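## Task

Take the loose end of the black network patch cord and push it, latch clip up, into the port beneath the yellow label until it clicks in. The cord must not still be moving shortly after you are done.

## Robot and tools

ROBOT. Two six-joint arms, left_arm and right_arm, each with a parallel gripper. Fingers point along the gripper's +z axis and close along its x axis. end_effector_position is the point midway between the pads; fingertips extend 17.5 mm past it. A block juts about 10 cm toward the gripper's -y side and rotates with it. Bases in the scene frame: left_arm (-0.017, +0.459, +0.023) m, right_arm (-0.044, -0.322, +0.023) m, both nearly unrotated.

FRAMES. Scene frame: origin at table-top height midway between the arms, +z up, +x out over the table, left_arm on +y. Each arm reports its hand pose, velocities and targets in its own base frame, and offsets are along that base's axes, turning about the Hand target position. Fixed cameras and the table use the scene frame. Reported poses may be off by a few centimetres.

ROW FORMAT (shared by execute_actions and move). One row is 18 numbers, each in [-1, 1]: left dx, dy, dz, rx, ry, rz, gripper position, force_limit, speed, then the same nine for the right arm. Always send all 18. dx..rz are an offset, not a pose: they count from that arm's Hand target as it stood when the action or move began; 1.0 equals 0.6 m or 180 degrees; rx, ry, rz form one rotation vector. Offsets longer than 1.0 in dx, dy, dz get shortened. Sending the same offset again moves the arm further. All zeros for an arm's six pose values re-requests its Hand target (useful when it settled short). Gripper position: +1 open (50 mm gap), about -0.65 pads meet, -1 means close until blocked. force_limit: -1 about 20 N, 0 about 102 N, +1 about 185 N per pad. speed: -1 is 20 mm/s, 0 is 85, +1 is 150. To keep a gripper unchanged, resend its last three numbers; a 0 is a real command. New force or speed only applies after a position change of at least 0.01.

execute_actions(actions, cameras). actions is a list of actions; each action is up to 15 rows, one per 1/30 s step, and a short action repeats its final row. Every row in an action counts from the action's start pose. cameras: list of names, ["all"], or []; default shows all only when actions is empty.

move(target, speed, blend, stop_force, zero, blocking, cameras). target is one 18-number row or up to 15 rows, all offsets from the same starting Hand targets. Grippers travel straight lines, unaware of obstacles; avoid paths near an arm's own base. speed in m/s, 0.002 to 3.6, default 0.25 (turns up to twice that in rad/s), one value or one per target. blend in metres rounds corners between list targets; 0 stops at each. stop_force, 3 to 120 N, ends an arm's path when its wrist sensor feels that much push; use it slowly for contact, but omit it when pulling away from a surface and don't trust it while the gripper turns. zero (only with stop_force, default true) rezeroes before the move. blocking=false returns after about 0.5 s (not allowed with stop_force). Use the same finger numbers in every row of a list. The move: line reports the ending (done, off_target, moving, held, fault) and limits (paced = pose clipped, held = steps withheld).

wait(seconds 0 to 10) lets the scene run. stop() brakes a running move; fingers continue. zoom_image(camera, region [x0,y0,x1,y1] pixels, at most 504 by 504) enlarges part of the newest image of cam_head_left, cam_head_right, cam_high, cam_low, cam_left_wrist or cam_right_wrist (all 896x504). zero_wrist_force(arm) tares that arm's force sensor. finished_scene(scene) ends the current scene (integer 1 to 2) irreversibly; call it only once the plug is latched and the cord is at rest.

RESULTS. Hand target is the last commanded pose after clipping; grippers often rest short of it. Orientation commands are clipped to 32 degrees from the measured one per step. object_status: 0 moving, 1 blocked while opening, 2 blocked while closing (a grip), 3 reached the requested opening or pads met (usually nothing held). Opening in mm is about (250 - position_measured) x 0.202. Wrist force and torque are in the gripper's own axes, zeroed at scene start. Joint torques include the arm's weight. A MOTOR HOT line warns near 70 °C; 85 °C brakes the arm for 30 to 60 s.

AVOID. Stiff arms: commanding even slightly beyond a firm contact can trigger a fault stop (10 s) from joint overload (wrist joints 25.7 N m, others 138 N m) or about 150 N external force. Approach the port slowly with a modest stop_force, then back the target off so the arm stops pushing. Do not let the arms touch or close a gripper on the other's fingers. Don't drop the cord, release it while it swings, slam things, or let anything leave the table; the cord must be still before finishing.

Each tool is called after "Request:" as name([rows], argument=value, ...), one row to a line, values as JSON.

## Session

Request:
execute_actions(actions=[])

Request:
zoom_image(camera="cam_head_right", region=[360, 220, 560, 330])

Request:
zoom_image(camera="cam_high", region=[370, 220, 610, 420])

Scene clock: 0.00 s.
left_arm: end_effector_position=(+0.9631, -0.0032, +0.3654) position_measured=3 object_status=3 end_effector_quat_wxyz=(-0.320, +0.713, -0.401, +0.478) | right_arm: end_effector_position=(+0.2701, -0.2216, +0.3631) position_measured=3 object_status=3 end_effector_quat_wxyz=(-0.169, -0.514, +0.721, +0.432)
Joint positions: left_arm=[-0.217 -0.801 1.08 -3.061 -1.294 2.572] | right_arm=[2.735 -1.8 -1.302 -2.569 1.712 2.994]
Joint velocities: within noise
Joint torques (N m): no reading
Motor temperatures (°C): left_arm=[33 33 33 39 39 38] | right_arm=[32 33 31 40 41 43]
Wrist force (N): no reading
Wrist torque (N m): no reading
Wrist force, peak (N): no reading
Hand target: left_arm +0.9631, -0.0032, +0.3654; -0.320, +0.713, -0.401, +0.478 | right_arm +0.2701, -0.2216, +0.3631; -0.169, -0.514, +0.721, +0.432
Tool commands: left_gripper/position=+1.0 left_gripper/force_limit=+1.0 left_gripper/speed=+1.0 right_gripper/position=+1.0 right_gripper/force_limit=+1.0 right_gripper/speed=+1.0
camera_calibration:
cam_left_wrist: T_world_to_cam=[[0.235223, -0.869662, 0.434002, -0.37803], [-0.565177, -0.485663, -0.666863, 0.806055], [0.790724, -0.0884269, -0.605753, -0.406348], [0, 0, 0, 1]] pos_world=[0.865795, 0.0267803, 0.455447]
cam_right_wrist: T_world_to_cam=[[-0.412279, -0.887145, -0.207366, -0.00512707], [-0.337774, -0.0625496, 0.939147, -0.243978], [-0.84613, 0.457233, -0.273866, 0.555905], [0, 0, 0, 1]] pos_world=[0.385845, -0.273988, 0.380311]

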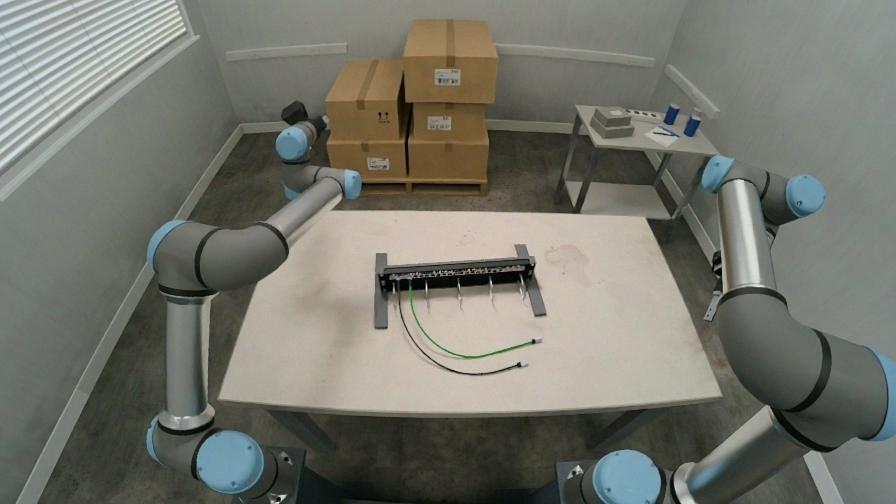

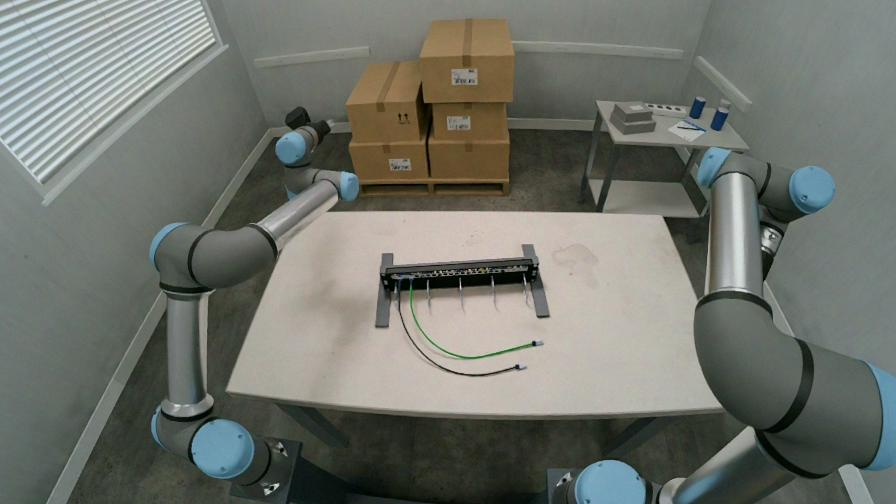

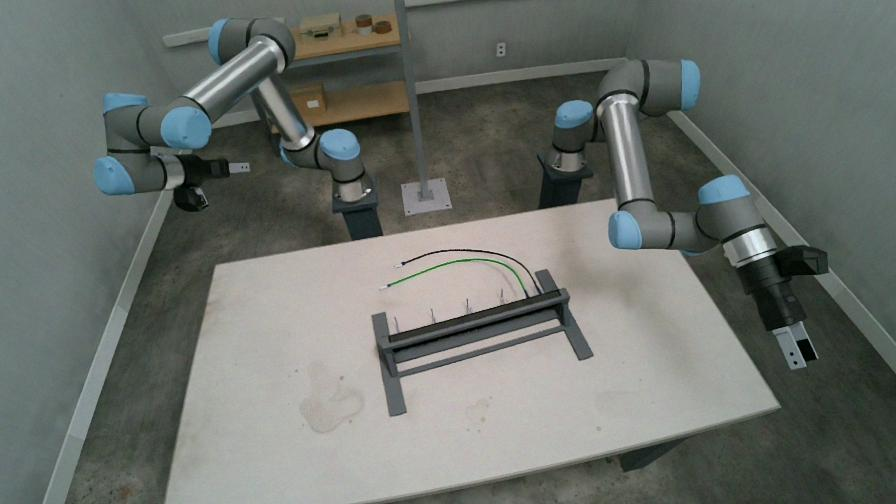

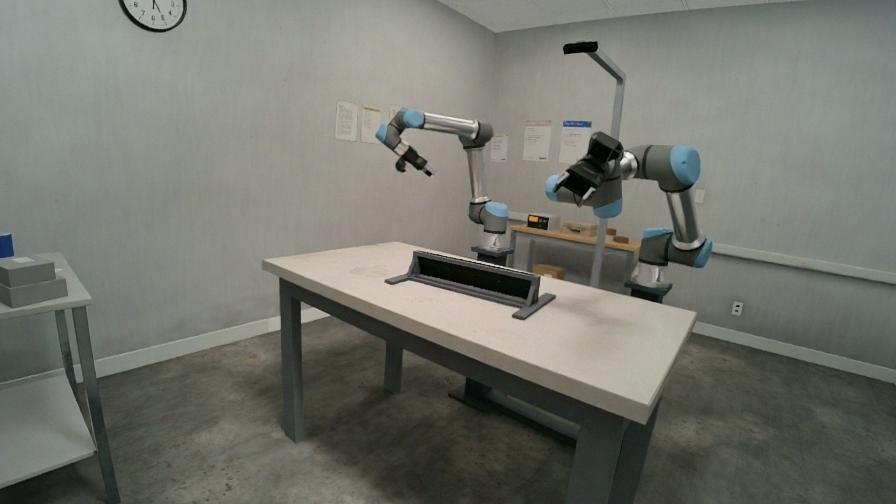

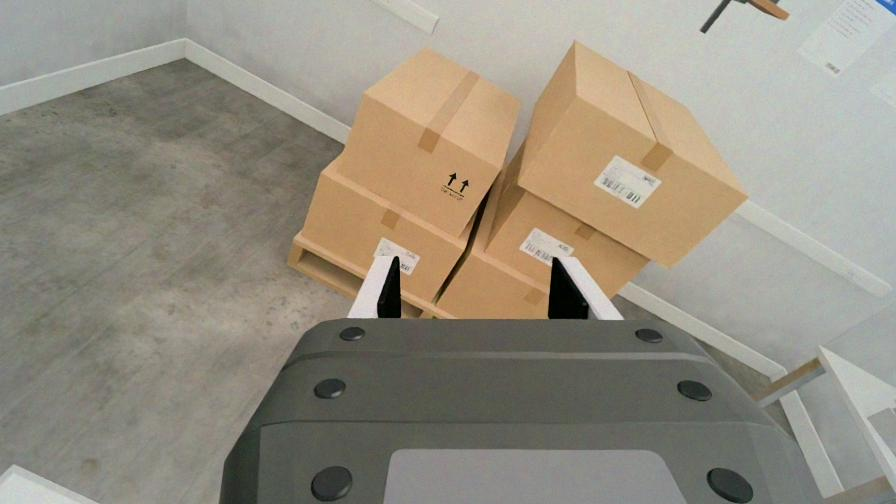

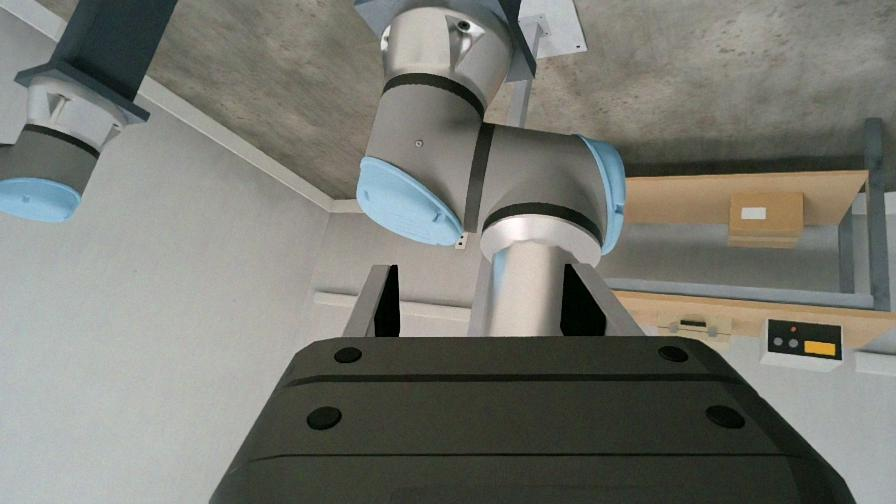

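Scaled by 2.520 from the camera's 896x504 image, which has a finer 1280x720 frame.

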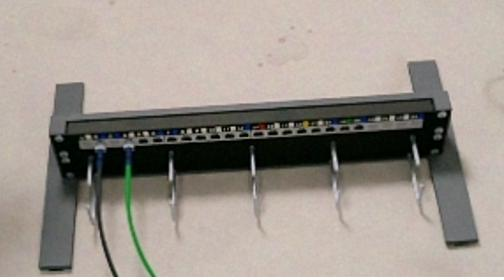

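Scaled by 2.100 from the camera's 896x504 image, which has a finer 1280x720 frame.

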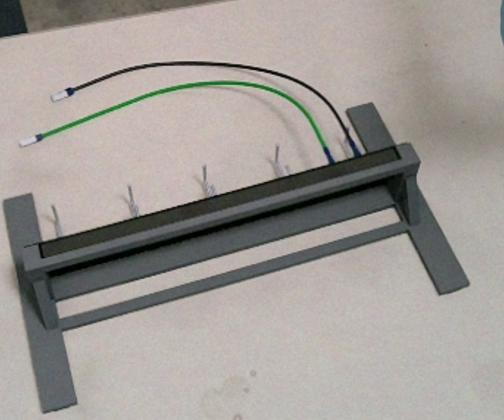

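Request:
zoom_image(camera="cam_head_right", region=[430, 255, 540, 290])

Request:
zoom_image(camera="cam_head_left", region=[500, 350, 550, 385])

Request:
zoom_image(camera="cam_head_right", region=[500, 350, 550, 385])

Request:
zoom_image(camera="cam_high", region=[385, 255, 425, 275])

Scaled by 4.582 from the camera's 896x504 image, which has a finer 1280x720 frame.

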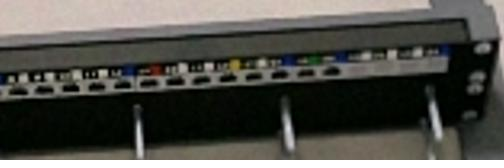

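Scaled by 10.080 from the camera's 896x504 image, which has a finer 1280x720 frame.

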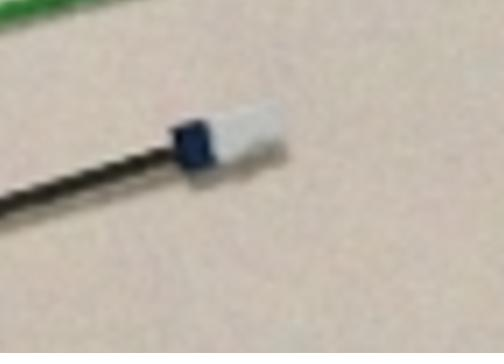

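Scaled by 10.080 from the camera's 896x504 image, which has a finer 1280x720 frame.

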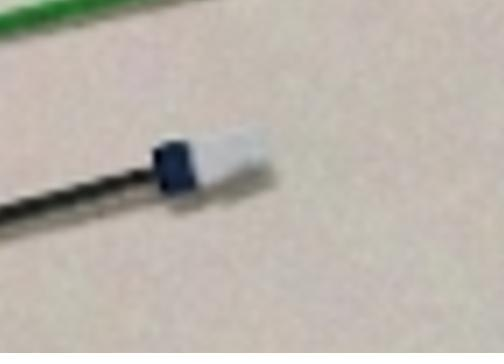

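Scaled by 12.600 from the camera's 896x504 image, which has a finer 1280x720 frame.

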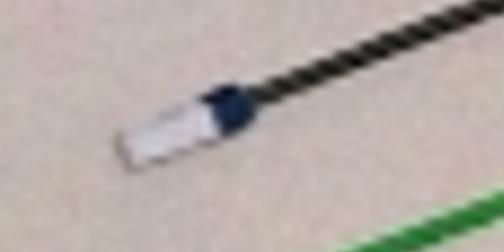

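Request:
move(target=[-0.793,-0.5,-0.33,0.1204,0.0617,-0.0686,1,-0.5,0,0.135,0.603,-0.377,-0.1237,-0.2826,0.0973,1,-0.5,0], speed=0.35, cameras=["cam_left_wrist","cam_right_wrist","cam_head_left"])

Scene clock: 74.07 s.
left_arm: end_effector_position=(+0.4874, -0.3032, +0.1675) position_measured=3 object_status=3 end_effector_quat_wxyz=(-0.355, +0.636, -0.586, +0.355) | right_arm: end_effector_position=(+0.3510, +0.1401, +0.1369) position_measured=3 object_status=3 end_effector_quat_wxyz=(+0.000, +0.707, -0.707, -0.001)
Joint positions: left_arm=[-1.205 -1.361 2.366 -3.085 -0.604 2.128] | right_arm=[3.881 -1.348 -2.273 -1.091 1.572 3.882]
Joint torques (N m): left_arm=[-12.92 -12.41 -10.19 -1.4 2.28 -2.07] | right_arm=[10.2 11.17 22.51 5.19 -1.54 1.6]
Wrist force (N): left_arm=[-0.1 0.3 -0.4] | right_arm=[-2.3 0.7 1.4]
Wrist torque (N m): left_arm=[0.16 0.18 -0.03] | right_arm=[-0.16 0.37 0.17]
Wrist force, peak (N): left_arm=[1.8 3.7 -2.8] | right_arm=[-4.9 1.1 3.0]
Hand target: left_arm +0.4873, -0.3032, +0.1674; -0.355, +0.636, -0.586, +0.355 | right_arm +0.3511, +0.1402, +0.1369; +0.000, +0.707, -0.707, +0.000
Off the commanded pose: left_arm 0.000 m, 0 deg | right_arm 0.000 m, 0 deg.
move: done
camera_calibration:
cam_left_wrist: T_world_to_cam=[[0.0774399, -0.996039, 0.0437071, -0.337112], [-0.757808, -0.0872919, -0.646612, 0.470811], [0.647866, 0.016952, -0.761566, -0.0489011], [0, 0, 0, 1]] pos_world=[0.414571, -0.29385, 0.281925]
cam_right_wrist: T_world_to_cam=[[0.00632563, -0.999975, -0.00312987, 0.143214], [-0.943714, -0.00700477, 0.330689, 0.306652], [-0.330703, 0.000861885, -0.943735, 0.371769], [0, 0, 0, 1]] pos_world=[0.411431, 0.145038, 0.249893]
Images, in order (width x height): cam_head_left 896x504, cam_left_wrist 896x504, cam_right_wrist 896x504.

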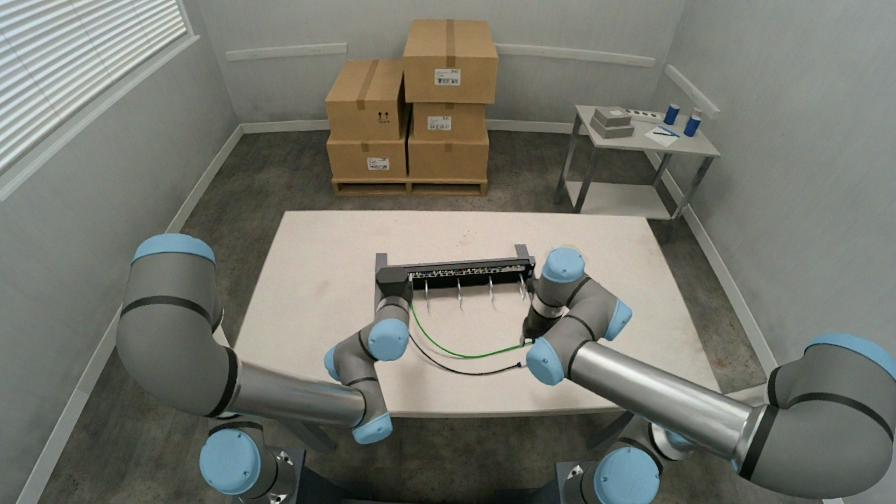

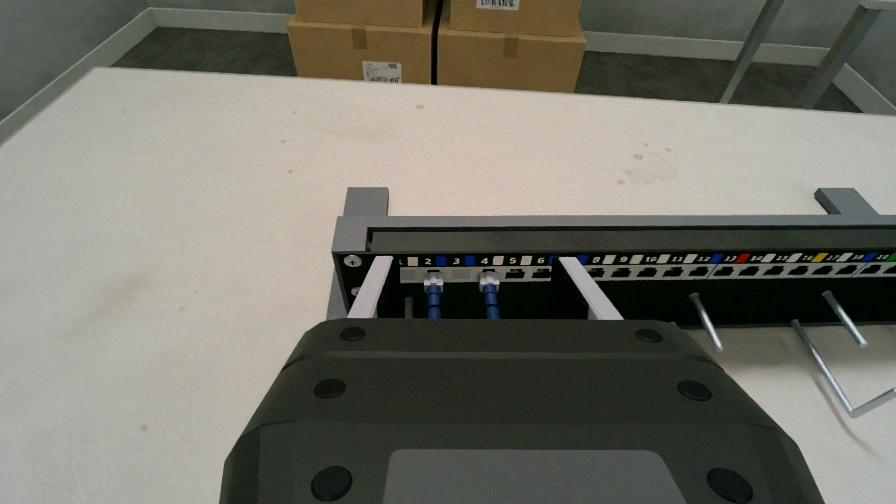

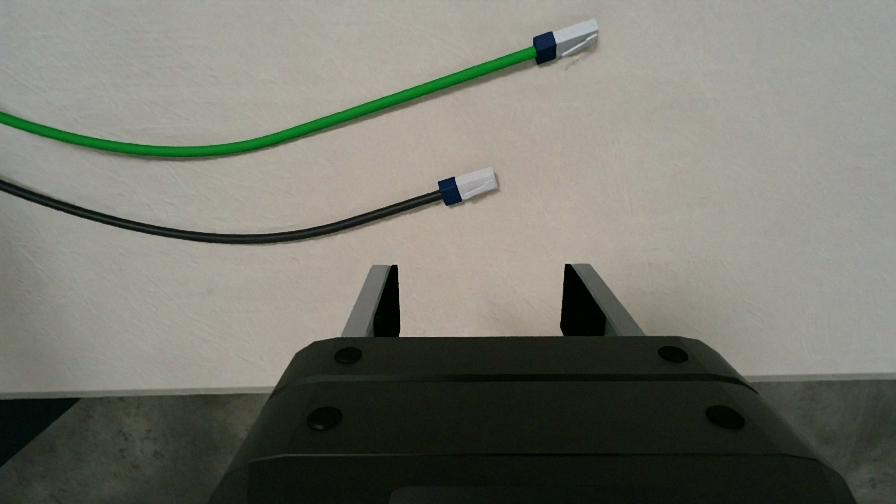

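Request:
zoom_image(camera="cam_right_wrist", region=[420, 150, 520, 220])

Request:
zoom_image(camera="cam_left_wrist", region=[690, 230, 896, 330])

Scaled by 5.040 from the camera's 896x504 image, which has a finer 1280x720 frame.

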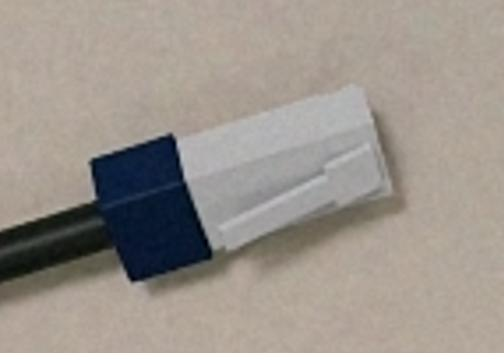

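Scaled by 2.447 from the camera's 896x504 image, which has a finer 1280x720 frame.

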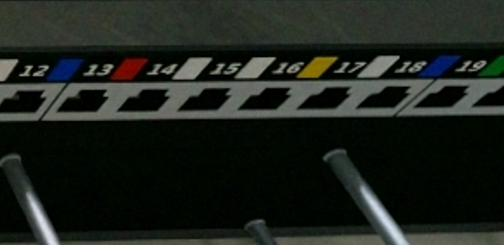

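Request:
move(target=[0,0,0.05,0,0,0,1,-0.5,0,-0.118,0.183,0.272,0,0,0.5,0.2,-0.6,0], speed=0.35)

Request:
move(target=[-0.242,-0.593,-0.03,0.2166,0.2879,-0.393,1,-0.5,0,-0.067,0.217,-0.067,-0.2467,-0.2467,0.4546,0.2,-0.6,0], speed=0.35, cameras=["cam_left_wrist","cam_right_wrist","cam_head_left","cam_low"])

Scene clock: 320.23 s.
left_arm: end_effector_position=(+0.4873, -0.3033, +0.1975) position_measured=3 object_status=3 end_effector_quat_wxyz=(-0.355, +0.636, -0.586, +0.355) | right_arm: end_effector_position=(+0.2803, +0.2500, +0.3000) position_measured=123 object_status=3 end_effector_quat_wxyz=(+0.000, +1.000, -0.001, +0.000)
Joint positions: left_arm=[-1.205 -1.443 2.341 -2.979 -0.604 2.128] | right_arm=[4.232 -1.234 -1.919 -1.561 1.571 2.663]
Joint torques (N m): left_arm=[-6.41 -12.17 -19.83 -5.3 2.74 -1.14] | right_arm=[-6.8 13.23 21.15 5.43 2.38 -1.64]
Wrist force (N): left_arm=[0.2 0.2 -0.3] | right_arm=[-2.8 0.9 1.8]
Wrist torque (N m): left_arm=[0.10 0.08 0.01] | right_arm=[-0.09 0.38 -0.02]
Wrist force, peak (N): left_arm=[0.4 0.5 -0.9] | right_arm=[-2.6 1.0 2.3]
Hand target: left_arm +0.4873, -0.3032, +0.1974; -0.355, +0.636, -0.586, +0.355 | right_arm +0.2803, +0.2500, +0.3001; +0.000, +1.000, +0.000, +0.000
Off the commanded pose: left_arm 0.000 m, 0 deg | right_arm 0.000 m, 0 deg.
move: done

Scene clock: 321.27 s.
left_arm: end_effector_position=(+0.4565, -0.3776, +0.1940) position_measured=3 object_status=3 end_effector_quat_wxyz=(+0.294, -0.558, +0.718, -0.295) | right_arm: end_effector_position=(+0.2723, +0.2757, +0.2923) position_measured=123 object_status=3 end_effector_quat_wxyz=(+0.076, +0.984, +0.139, +0.075)
Joint positions: left_arm=[-1.241 -1.469 2.219 -2.791 -0.823 2.336] | right_arm=[4.43 -1.257 -1.919 -1.614 1.371 2.586]
Joint torques (N m): left_arm=[10.07 -23.26 -13.23 -5.62 3.05 -2.61] | right_arm=[-7.03 17.52 31.88 5.01 1.82 1.68]
Wrist force (N): left_arm=[0.0 0.0 -0.8] | right_arm=[-2.7 0.7 1.7]
Wrist torque (N m): left_arm=[0.07 0.19 0.06] | right_arm=[-0.02 0.30 0.19]
Wrist force, peak (N): left_arm=[5.4 -1.5 -2.2] | right_arm=[-2.7 -2.9 4.2]
Hand target: left_arm +0.4565, -0.3775, +0.1940; +0.294, -0.559, +0.717, -0.294 (not the last commanded pose) | right_arm +0.2724, +0.2757, +0.2924; +0.076, +0.984, +0.139, +0.075 (not the last commanded pose)
Off the commanded pose: left_arm 0.304 m, 76 deg | right_arm 0.114 m, 83 deg.
move: held (left_arm, right_arm; a check stopped the path); limits=held
pose unreachable (left arm): on one or more control steps of this call, first in action 0 (counted from 0), this arm could not follow its commanded pose, so it was not sent that pose on those steps. It may still have moved: this result reports where it is.
cause: moving toward the commanded pose would bring a part of the arm too close to another arm (a part of this arm just beyond joint 5 (wrist 2) and the right arm's gripper, at the place that arm was heading or pushing toward when its own hold began).
pose unreachable (right arm): on one or more control steps of this call, first in action 0 (counted from 0), this arm could not follow its commanded pose, so it was not sent that pose on those steps. It may still have moved: this result reports where it is.
cause: moving toward the commanded pose would bring a part of the arm too close to another arm (this arm's gripper and a part of the left arm just beyond its joint 5 (wrist 2), along the way the arms are being sent, or toward where that arm still pushes).
camera_calibration:
cam_left_wrist: T_world_to_cam=[[-0.185347, -0.978761, -0.0875949, -0.258037], [-0.84989, 0.204411, -0.485699, 0.57903], [0.493288, -0.0155768, -0.869726, 0.0718043], [0, 0, 0, 1]] pos_world=[0.408865, -0.369798, 0.321081]
cam_right_wrist: T_world_to_cam=[[0.948273, 0.292338, 0.123759, -0.37021], [0.199471, -0.851974, 0.484098, 0.0586553], [0.24696, -0.434371, -0.866217, 0.432309], [0, 0, 0, 1]] pos_world=[0.232597, 0.345982, 0.391896]
Images, in order (width x height): cam_head_left 896x504, cam_low 896x504, cam_left_wrist 896x504, cam_right_wrist 896x504.

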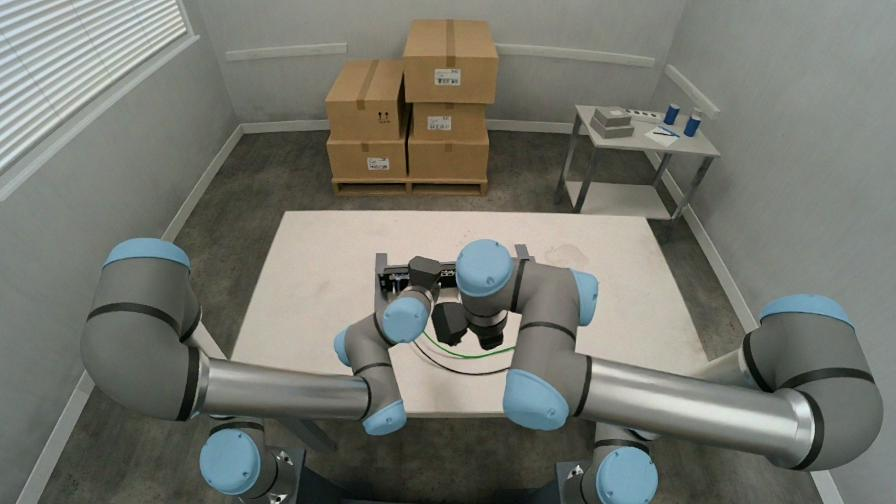

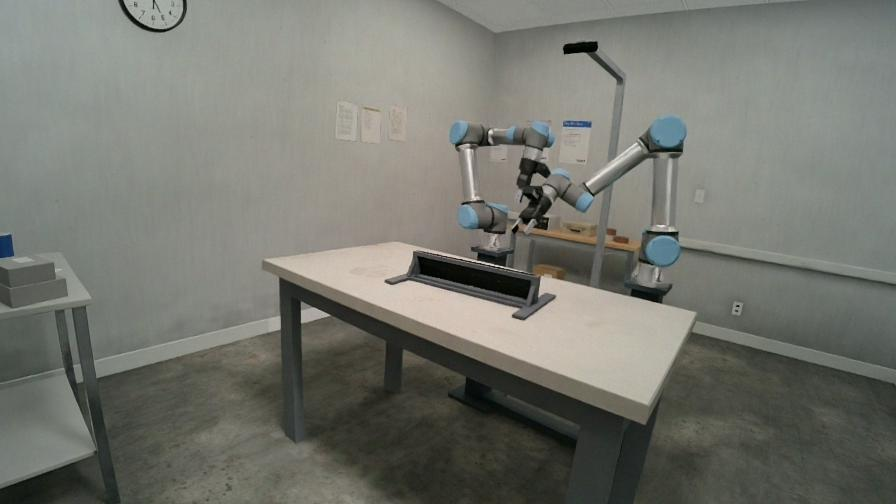

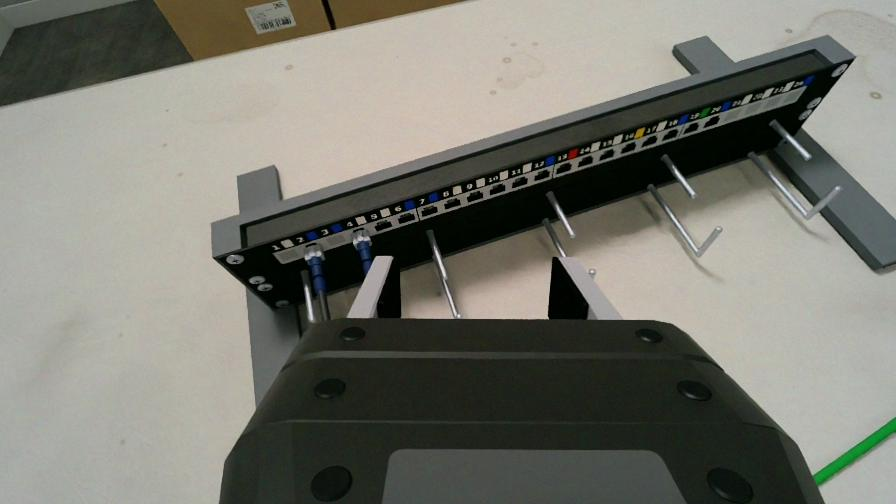

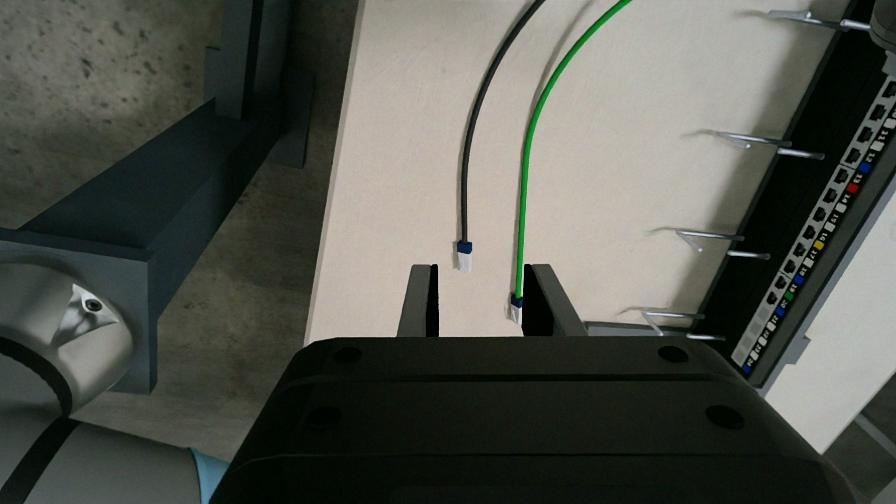

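Request:
move(target=[0,0,0,0,0,0,1,-0.5,0,0.046,-0.793,0.046,0,0,0,0.2,-0.6,0], speed=0.4)

Request:
move(target=[-0.191,-0.469,-0.073,0.172,0.2278,-0.3097,1,-0.5,0,0,0,0,0,0,0,0.2,-0.6,0], speed=0.35, cameras=["cam_left_wrist","cam_head_left"])

Request:
zoom_image(camera="cam_left_wrist", region=[380, 140, 580, 330])

Scene clock: 349.00 s.
left_arm: end_effector_position=(+0.4565, -0.3775, +0.1940) position_measured=3 object_status=3 end_effector_quat_wxyz=(+0.294, -0.559, +0.717, -0.294) | right_arm: end_effector_position=(+0.2999, -0.2000, +0.3200) position_measured=123 object_status=3 end_effector_quat_wxyz=(+0.076, +0.984, +0.139, +0.075) end_effector_velocity=(+0.000, -0.001, +0.000) end_effector_angular_velocity=(-0.001, +0.000, +0.002)
Joint positions: left_arm=[-1.241 -1.469 2.219 -2.791 -0.823 2.336] | right_arm=[3.015 -1.042 -2.035 -1.449 1.465 1.153]
Joint velocities: left_arm=[within noise] | right_arm=[-0.003 0 0 0.001 0 -0.005]
Joint torques (N m): left_arm=[12.45 -32.53 -13.49 -5.61 3.1 -2.54] | right_arm=[-7.84 -3.05 25.15 4.82 -1.8 -2.76]
Wrist force (N): left_arm=[0.0 0.1 -0.7] | right_arm=[-2.5 0.9 2.0]
Wrist torque (N m): left_arm=[0.09 0.17 0.06] | right_arm=[-0.04 0.29 0.11]
Wrist force, peak (N): left_arm=[-0.1 0.1 -1.2] | right_arm=[-3.5 5.9 2.6]
Hand target: left_arm +0.4565, -0.3775, +0.1940; +0.294, -0.559, +0.717, -0.294 | right_arm +0.3000, -0.2001, +0.3200; +0.076, +0.984, +0.139, +0.075
Off the commanded pose: left_arm 0.000 m, 0 deg | right_arm 0.000 m, 0 deg.
move: done

Scene clock: 351.43 s.
left_arm: end_effector_position=(+0.3419, -0.6590, +0.1502) position_measured=3 object_status=3 end_effector_quat_wxyz=(+0.001, -0.141, +0.990, +0.000) | right_arm: end_effector_position=(+0.3000, -0.2001, +0.3200) position_measured=123 object_status=3 end_effector_quat_wxyz=(+0.076, +0.984, +0.139, +0.075)
Joint positions: left_arm=[-1.273 -0.941 1.189 -1.819 -1.569 3.157] | right_arm=[3.015 -1.042 -2.035 -1.449 1.465 1.153]
Joint torques (N m): left_arm=[12.49 -47.06 -38.61 -0.82 0.01 0.75] | right_arm=[-6.98 -3.48 32.96 5.89 1.71 -2.08]
Wrist force (N): left_arm=[0.2 -0.4 -1.8] | right_arm=[-2.4 1.0 1.9]
Wrist torque (N m): left_arm=[0.06 0.31 0.27] | right_arm=[-0.03 0.28 0.15]
Wrist force, peak (N): left_arm=[1.3 -2.5 -1.4] | right_arm=[-2.9 1.1 2.1]
Hand target: left_arm +0.3419, -0.6589, +0.1502; +0.001, -0.141, +0.990, +0.000 | right_arm +0.3000, -0.2001, +0.3200; +0.076, +0.984, +0.139, +0.075
Off the commanded pose: left_arm 0.000 m, 0 deg | right_arm 0.000 m, 0 deg.
move: done
camera_calibration:
cam_left_wrist: T_world_to_cam=[[-0.955733, -0.293994, -0.0119041, 0.144771], [-0.280327, 0.897521, 0.340401, 0.655726], [-0.0893916, 0.328669, -0.940205, 0.522544], [0, 0, 0, 1]] pos_world=[0.368891, -0.71771, 0.269813]
Images, in order (width x height): cam_head_left 896x504, cam_left_wrist 896x504.

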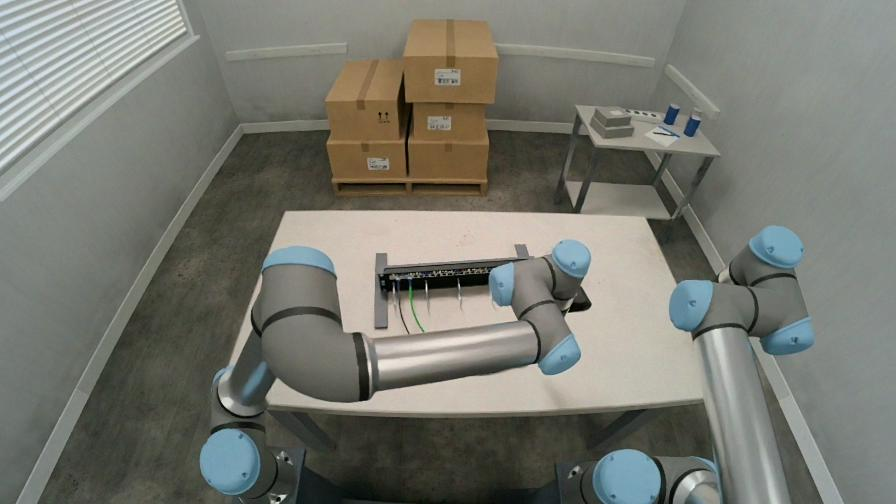

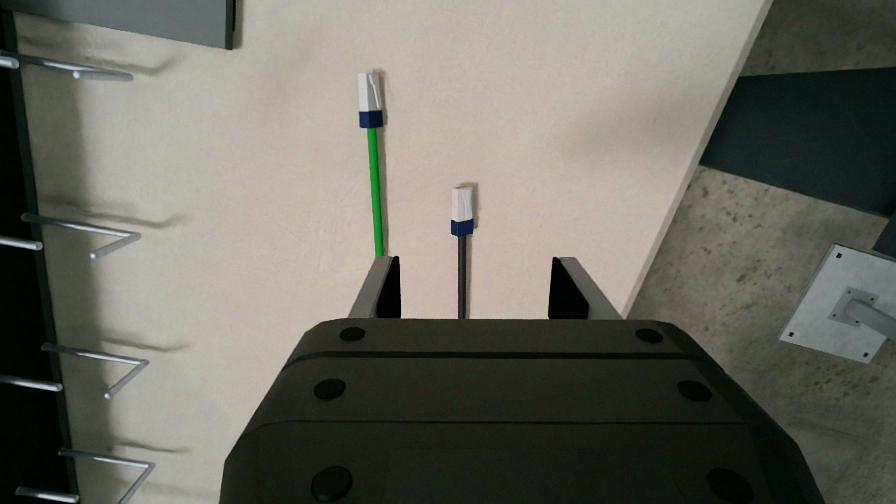

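Scaled by 2.520 from the camera's 896x504 image, which has a finer 1280x720 frame.

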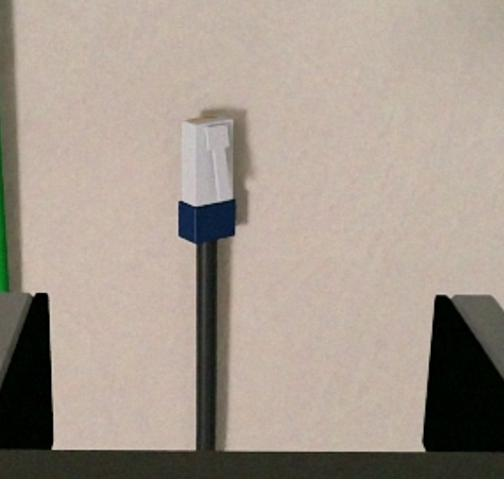

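Request:
move([
  [0,0.05,0.083,0,0,0.5,0.2,-0.6,0,0,0,0,0,0,0,0.2,-0.6,0],
  [-0.041,0.1498,-0.123,-0.1624,0.0882,0.49,0.2,-0.6,0,0,0,0,0,0,0,0.2,-0.6,0],
], speed=0.35, cameras=["cam_left_wrist"])

Scene clock: 470.43 s.
left_arm: end_effector_position=(+0.3173, -0.5691, +0.0764) position_measured=123 object_status=3 end_effector_quat_wxyz=(+0.154, +0.775, -0.577, +0.207) | right_arm: end_effector_position=(+0.3000, -0.2001, +0.3200) position_measured=123 object_status=3 end_effector_quat_wxyz=(+0.076, +0.984, +0.139, +0.075)
Joint positions: left_arm=[-1.265 -1.158 2.03 -2.965 -1.578 1.584] | right_arm=[3.015 -1.042 -2.035 -1.449 1.465 1.153]
Joint torques (N m): left_arm=[-2.56 -44.01 -12.3 -5.83 0.81 1.62] | right_arm=[-7.38 -3.67 33.1 5.78 1.7 -2.1]
Wrist force (N): left_arm=[0.6 0.3 -1.8] | right_arm=[-2.5 0.7 1.8]
Wrist torque (N m): left_arm=[0.12 0.06 0.31] | right_arm=[-0.06 0.29 0.15]
Wrist force, peak (N): left_arm=[2.6 0.0 -3.6] | right_arm=[-2.7 1.0 2.4]
Hand target: left_arm +0.3173, -0.5690, +0.0764; +0.154, +0.775, -0.577, +0.207 | right_arm +0.3000, -0.2001, +0.3200; +0.076, +0.984, +0.139, +0.075
Off the commanded pose: left_arm 0.000 m, 0 deg | right_arm 0.000 m, 0 deg.
move: done
camera_calibration:
cam_left_wrist: T_world_to_cam=[[0.264832, -0.830883, 0.489384, -0.584345], [-0.944851, -0.122191, 0.303851, 0.226728], [-0.192666, -0.542865, -0.817421, -0.0512073], [0, 0, 0, 1]] pos_world=[0.359111, -0.485617, 0.17522]
Images, in order (width x height): cam_left_wrist 896x504.

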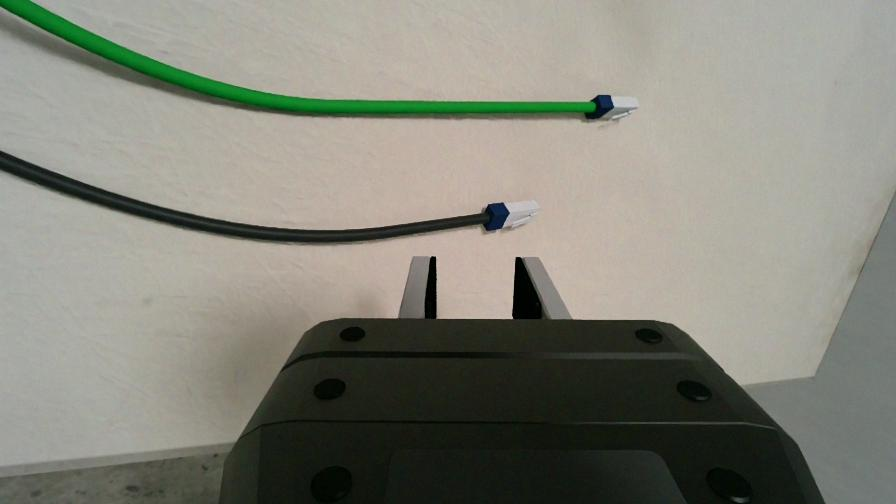

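Request:
move(target=[0,0,0,-0.072,0.239,0.434,0.0,-0.6,0,0,0,0,0,0,0,0.2,-0.6,0], speed=0.4, cameras=["cam_left_wrist"])

Request:
zoom_image(camera="cam_left_wrist", region=[380, 140, 580, 330])

Scene clock: 494.53 s.
left_arm: end_effector_position=(+0.3173, -0.5690, +0.0763) position_measured=152 object_status=3 end_effector_quat_wxyz=(+0.256, +0.956, +0.140, +0.038) | right_arm: end_effector_position=(+0.3000, -0.2001, +0.3200) position_measured=123 object_status=3 end_effector_quat_wxyz=(+0.076, +0.984, +0.139, +0.075)
Joint positions: left_arm=[-1.265 -1.158 2.031 -2.967 -1.578 0.012] | right_arm=[3.015 -1.042 -2.035 -1.449 1.465 1.153]
Joint torques (N m): left_arm=[-10 -41.89 -12.77 -5.75 0.08 -2.23] | right_arm=[-7.11 -3.21 32.82 5.79 1.59 -2.16]
Wrist force (N): left_arm=[1.0 -0.5 -1.7] | right_arm=[-2.6 0.8 2.3]
Wrist torque (N m): left_arm=[0.05 0.10 0.37] | right_arm=[-0.05 0.31 0.15]
Wrist force, peak (N): left_arm=[1.0 -0.5 -2.2] | right_arm=[-2.7 1.1 2.4]
Hand target: left_arm +0.3173, -0.5690, +0.0764; +0.256, +0.956, +0.141, +0.037 | right_arm +0.3000, -0.2001, +0.3200; +0.076, +0.984, +0.139, +0.075
Off the commanded pose: left_arm 0.000 m, 0 deg | right_arm 0.000 m, 0 deg.
move: done
camera_calibration:
cam_left_wrist: T_world_to_cam=[[0.954945, 0.296306, -0.0168087, -0.123156], [0.203405, -0.612195, 0.764097, -0.451576], [0.216116, -0.733089, -0.644883, -0.302312], [0, 0, 0, 1]] pos_world=[0.274795, -0.461582, 0.148022]
Images, in order (width x height): cam_left_wrist 896x504.

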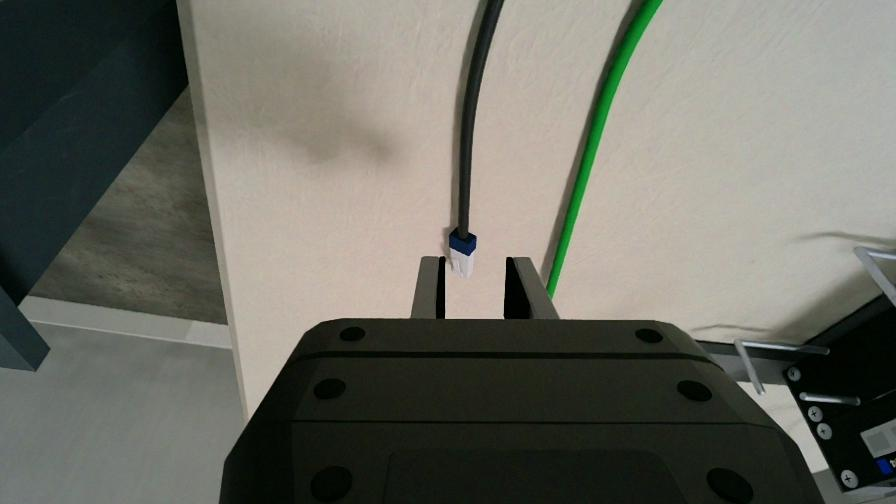

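Scaled by 2.520 from the camera's 896x504 image, which has a finer 1280x720 frame.

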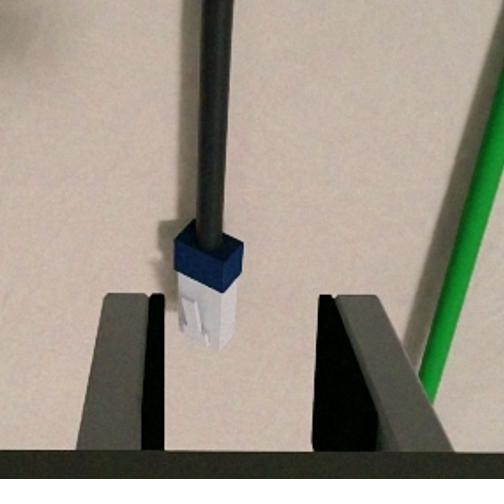

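Request:
move(target=[0.0195,-0.077,-0.088,0,0,0,0.0,-0.6,0,0,0,0,0,0,0,0.2,-0.6,0], speed=0.15, cameras=["cam_left_wrist","cam_low"])

Request:
zoom_image(camera="cam_left_wrist", region=[400, 220, 540, 330])

Scene clock: 559.57 s.
left_arm: end_effector_position=(+0.3290, -0.6153, +0.0237) position_measured=152 object_status=3 end_effector_quat_wxyz=(+0.256, +0.956, +0.141, +0.037) | right_arm: end_effector_position=(+0.3000, -0.2001, +0.3200) position_measured=123 object_status=3 end_effector_quat_wxyz=(+0.076, +0.984, +0.139, +0.075)
Joint positions: left_arm=[-1.27 -0.977 1.916 -3.032 -1.575 0.007] | right_arm=[3.015 -1.042 -2.035 -1.449 1.465 1.153]
Joint torques (N m): left_arm=[4.48 -37.66 -16.17 -1.04 -0.33 0.33] | right_arm=[-7.85 -3.42 33.03 5.68 1.4 -2.22]
Wrist force (N): left_arm=[0.7 -0.5 -1.8] | right_arm=[-2.3 0.9 2.3]
Wrist torque (N m): left_arm=[0.07 0.19 0.41] | right_arm=[-0.03 0.27 0.15]
Wrist force, peak (N): left_arm=[1.3 -0.7 -3.7] | right_arm=[-2.6 0.9 2.4]
Hand target: left_arm +0.3290, -0.6152, +0.0236; +0.256, +0.956, +0.141, +0.037 | right_arm +0.3000, -0.2001, +0.3200; +0.076, +0.984, +0.139, +0.075
Off the commanded pose: left_arm 0.000 m, 0 deg | right_arm 0.000 m, 0 deg.
move: done
camera_calibration:
cam_left_wrist: T_world_to_cam=[[0.954861, 0.296565, -0.0170271, -0.121318], [0.203698, -0.611978, 0.764193, -0.442016], [0.216213, -0.733166, -0.644763, -0.372846], [0, 0, 0, 1]] pos_world=[0.286494, -0.507883, 0.0953219]
Images, in order (width x height): cam_low 896x504, cam_left_wrist 896x504.

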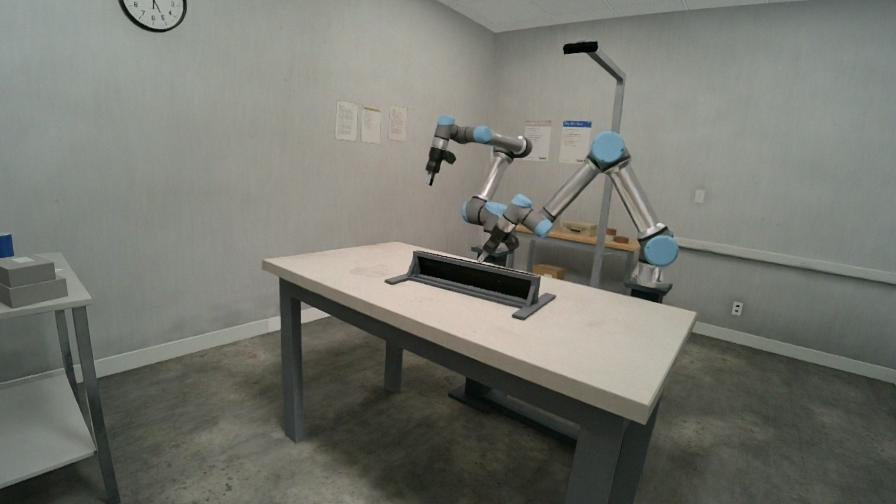

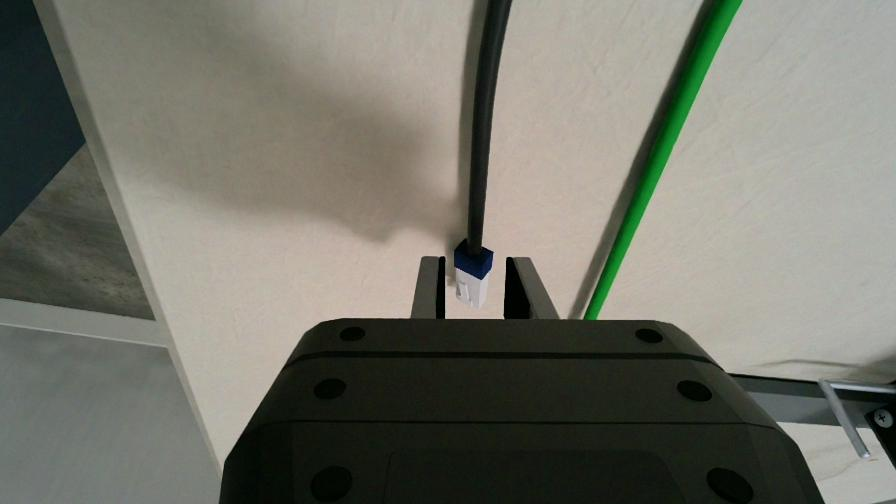

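Scaled by 3.600 from the camera's 896x504 image, which has a finer 1280x720 frame.

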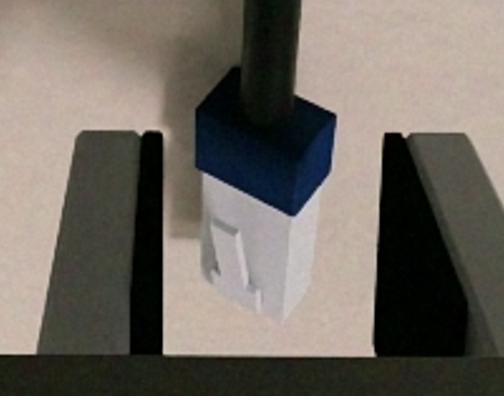

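Request:
move([
  [-0.0045,0.017,-0.01,0,0,0,0.0,-0.6,0,0,0,0,0,0,0,0.2,-0.6,0],
  [-0.0045,0.017,-0.0225,0,0,0,0.0,-0.6,0,0,0,0,0,0,0,0.2,-0.6,0],
], speed=0.03, stop_force=5, cameras=["cam_left_wrist"])

Request:
zoom_image(camera="cam_left_wrist", region=[400, 220, 540, 330])

Scene clock: 626.70 s.
left_arm: end_effector_position=(+0.3264, -0.6050, +0.0101) position_measured=152 object_status=3 end_effector_quat_wxyz=(+0.256, +0.956, +0.141, +0.037) | right_arm: end_effector_position=(+0.3000, -0.2001, +0.3200) position_measured=123 object_status=3 end_effector_quat_wxyz=(+0.076, +0.984, +0.139, +0.075)
Joint positions: left_arm=[-1.269 -0.964 1.95 -3.079 -1.576 0.008] | right_arm=[3.015 -1.042 -2.035 -1.449 1.465 1.153]
Joint torques (N m): left_arm=[1.86 -53.49 -9.75 -0.91 -1.17 0.65] | right_arm=[-6.61 -3.03 33.4 5.47 1.38 -2.29]
Wrist force (N): left_arm=[0.6 -0.3 -2.0] | right_arm=[-2.1 0.8 1.9]
Wrist torque (N m): left_arm=[0.10 0.21 0.33] | right_arm=[-0.05 0.24 0.15]
Wrist force, peak (N): left_arm=[0.8 -0.8 -2.4] | right_arm=[-2.8 0.9 2.2]
Hand target: left_arm +0.3263, -0.6050, +0.0101; +0.256, +0.956, +0.141, +0.037 | right_arm +0.3000, -0.2001, +0.3200; +0.076, +0.984, +0.139, +0.075
Off the commanded pose: left_arm 0.000 m, 0 deg | right_arm 0.000 m, 0 deg.
move: done
camera_calibration:
cam_left_wrist: T_world_to_cam=[[0.954854, 0.296588, -0.0170071, -0.122013], [0.203728, -0.612079, 0.764104, -0.424897], [0.216215, -0.733072, -0.644869, -0.37336], [0, 0, 0, 1]] pos_world=[0.283794, -0.497583, 0.0818224]
Images, in order (width x height): cam_left_wrist 896x504.

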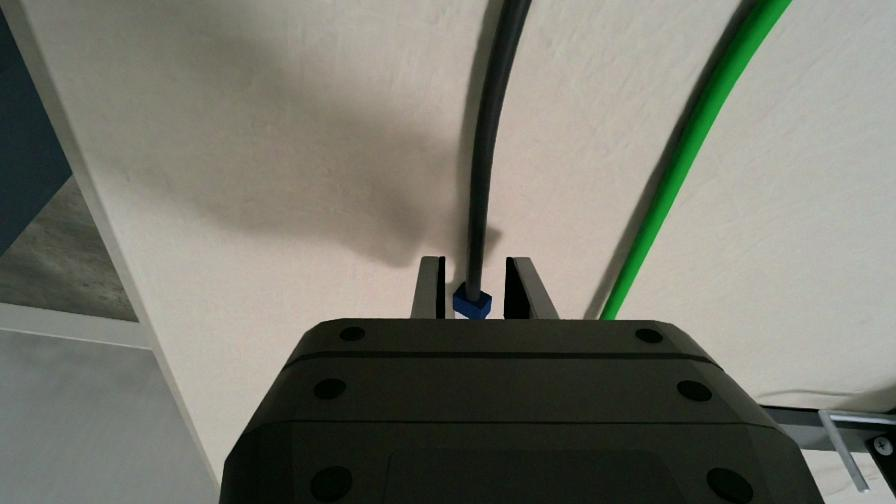

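Scaled by 3.600 from the camera's 896x504 image, which has a finer 1280x720 frame.

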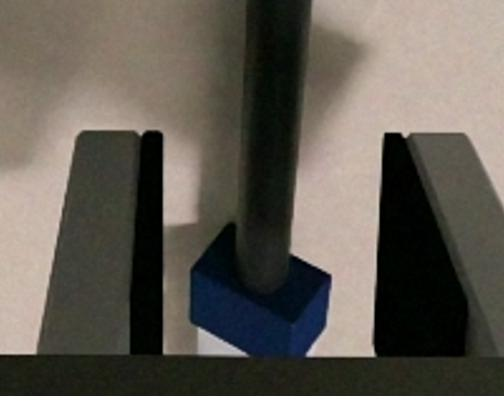

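Request:
move(target=[0,0,-0.0055,0,0,0,0.0,-0.6,0,0,0,0,0,0,0,0.2,-0.6,0], speed=0.015, stop_force=4)

Request:
move(target=[0,0,0,0,0,0,-1,-0.8,-0.9,0,0,0,0,0,0,0.2,-0.6,0], speed=0.03, cameras=["cam_left_wrist"])

Request:
zoom_image(camera="cam_left_wrist", region=[400, 220, 540, 330])

Scene clock: 648.40 s.
left_arm: end_effector_position=(+0.3263, -0.6050, +0.0067) position_measured=152 object_status=3 end_effector_quat_wxyz=(+0.256, +0.956, +0.141, +0.037) | right_arm: end_effector_position=(+0.3000, -0.2001, +0.3200) position_measured=123 object_status=3 end_effector_quat_wxyz=(+0.076, +0.984, +0.139, +0.075)
Joint positions: left_arm=[-1.269 -0.957 1.95 -3.086 -1.576 0.008] | right_arm=[3.015 -1.042 -2.035 -1.449 1.465 1.153]
Joint torques (N m): left_arm=[-11.31 -51.98 -10.64 -0.96 0.38 -2.07] | right_arm=[-7.86 -3.17 33.16 5.29 1.34 -2.03]
Wrist force (N): left_arm=[0.6 -0.6 -1.8] | right_arm=[-2.6 0.9 2.0]
Wrist torque (N m): left_arm=[0.06 0.21 0.33] | right_arm=[-0.03 0.32 0.15]
Wrist force, peak (N): left_arm=[1.0 -0.6 -1.9] | right_arm=[-2.6 0.8 2.7]
Hand target: left_arm +0.3263, -0.6050, +0.0068; +0.256, +0.956, +0.141, +0.037 | right_arm +0.3000, -0.2001, +0.3200; +0.076, +0.984, +0.139, +0.075
Off the commanded pose: left_arm 0.000 m, 0 deg | right_arm 0.000 m, 0 deg.
move: done

Scene clock: 649.37 s.
left_arm: end_effector_position=(+0.3263, -0.6050, +0.0068) position_measured=251 object_status=3 end_effector_quat_wxyz=(+0.256, +0.956, +0.141, +0.037) | right_arm: end_effector_position=(+0.3000, -0.2001, +0.3200) position_measured=123 object_status=3 end_effector_quat_wxyz=(+0.076, +0.984, +0.139, +0.075)
Joint positions: left_arm=[-1.269 -0.957 1.95 -3.086 -1.576 0.008] | right_arm=[3.015 -1.042 -2.035 -1.449 1.465 1.153]
Joint torques (N m): left_arm=[-11.47 -53.39 -13.06 -0.98 0.42 -2.11] | right_arm=[-7.72 -3.07 32.88 5.29 1.28 -2.18]
Wrist force (N): left_arm=[0.8 -0.3 -1.6] | right_arm=[-2.3 1.2 2.1]
Wrist torque (N m): left_arm=[0.11 0.19 0.32] | right_arm=[0.01 0.27 0.15]
Wrist force, peak (N): left_arm=[0.7 -0.4 -2.1] | right_arm=[-2.5 1.0 2.3]
Hand target: left_arm +0.3263, -0.6050, +0.0068; +0.256, +0.956, +0.141, +0.037 | right_arm +0.3000, -0.2001, +0.3200; +0.076, +0.984, +0.139, +0.075
Off the commanded pose: left_arm 0.000 m, 0 deg | right_arm 0.000 m, 0 deg.
move: done
camera_calibration:
cam_left_wrist: T_world_to_cam=[[0.95486, 0.296571, -0.0169853, -0.122081], [0.203701, -0.612087, 0.764104, -0.422372], [0.216214, -0.733073, -0.644869, -0.375488], [0, 0, 0, 1]] pos_world=[0.283794, -0.497583, 0.0785224]
Images, in order (width x height): cam_left_wrist 896x504.

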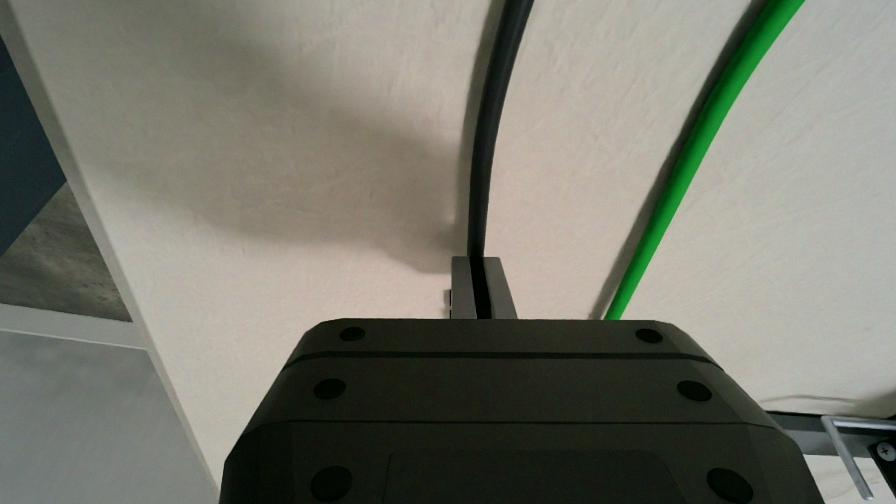

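Scaled by 3.600 from the camera's 896x504 image, which has a finer 1280x720 frame.

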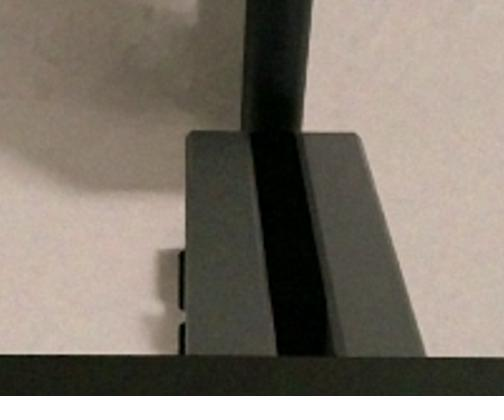

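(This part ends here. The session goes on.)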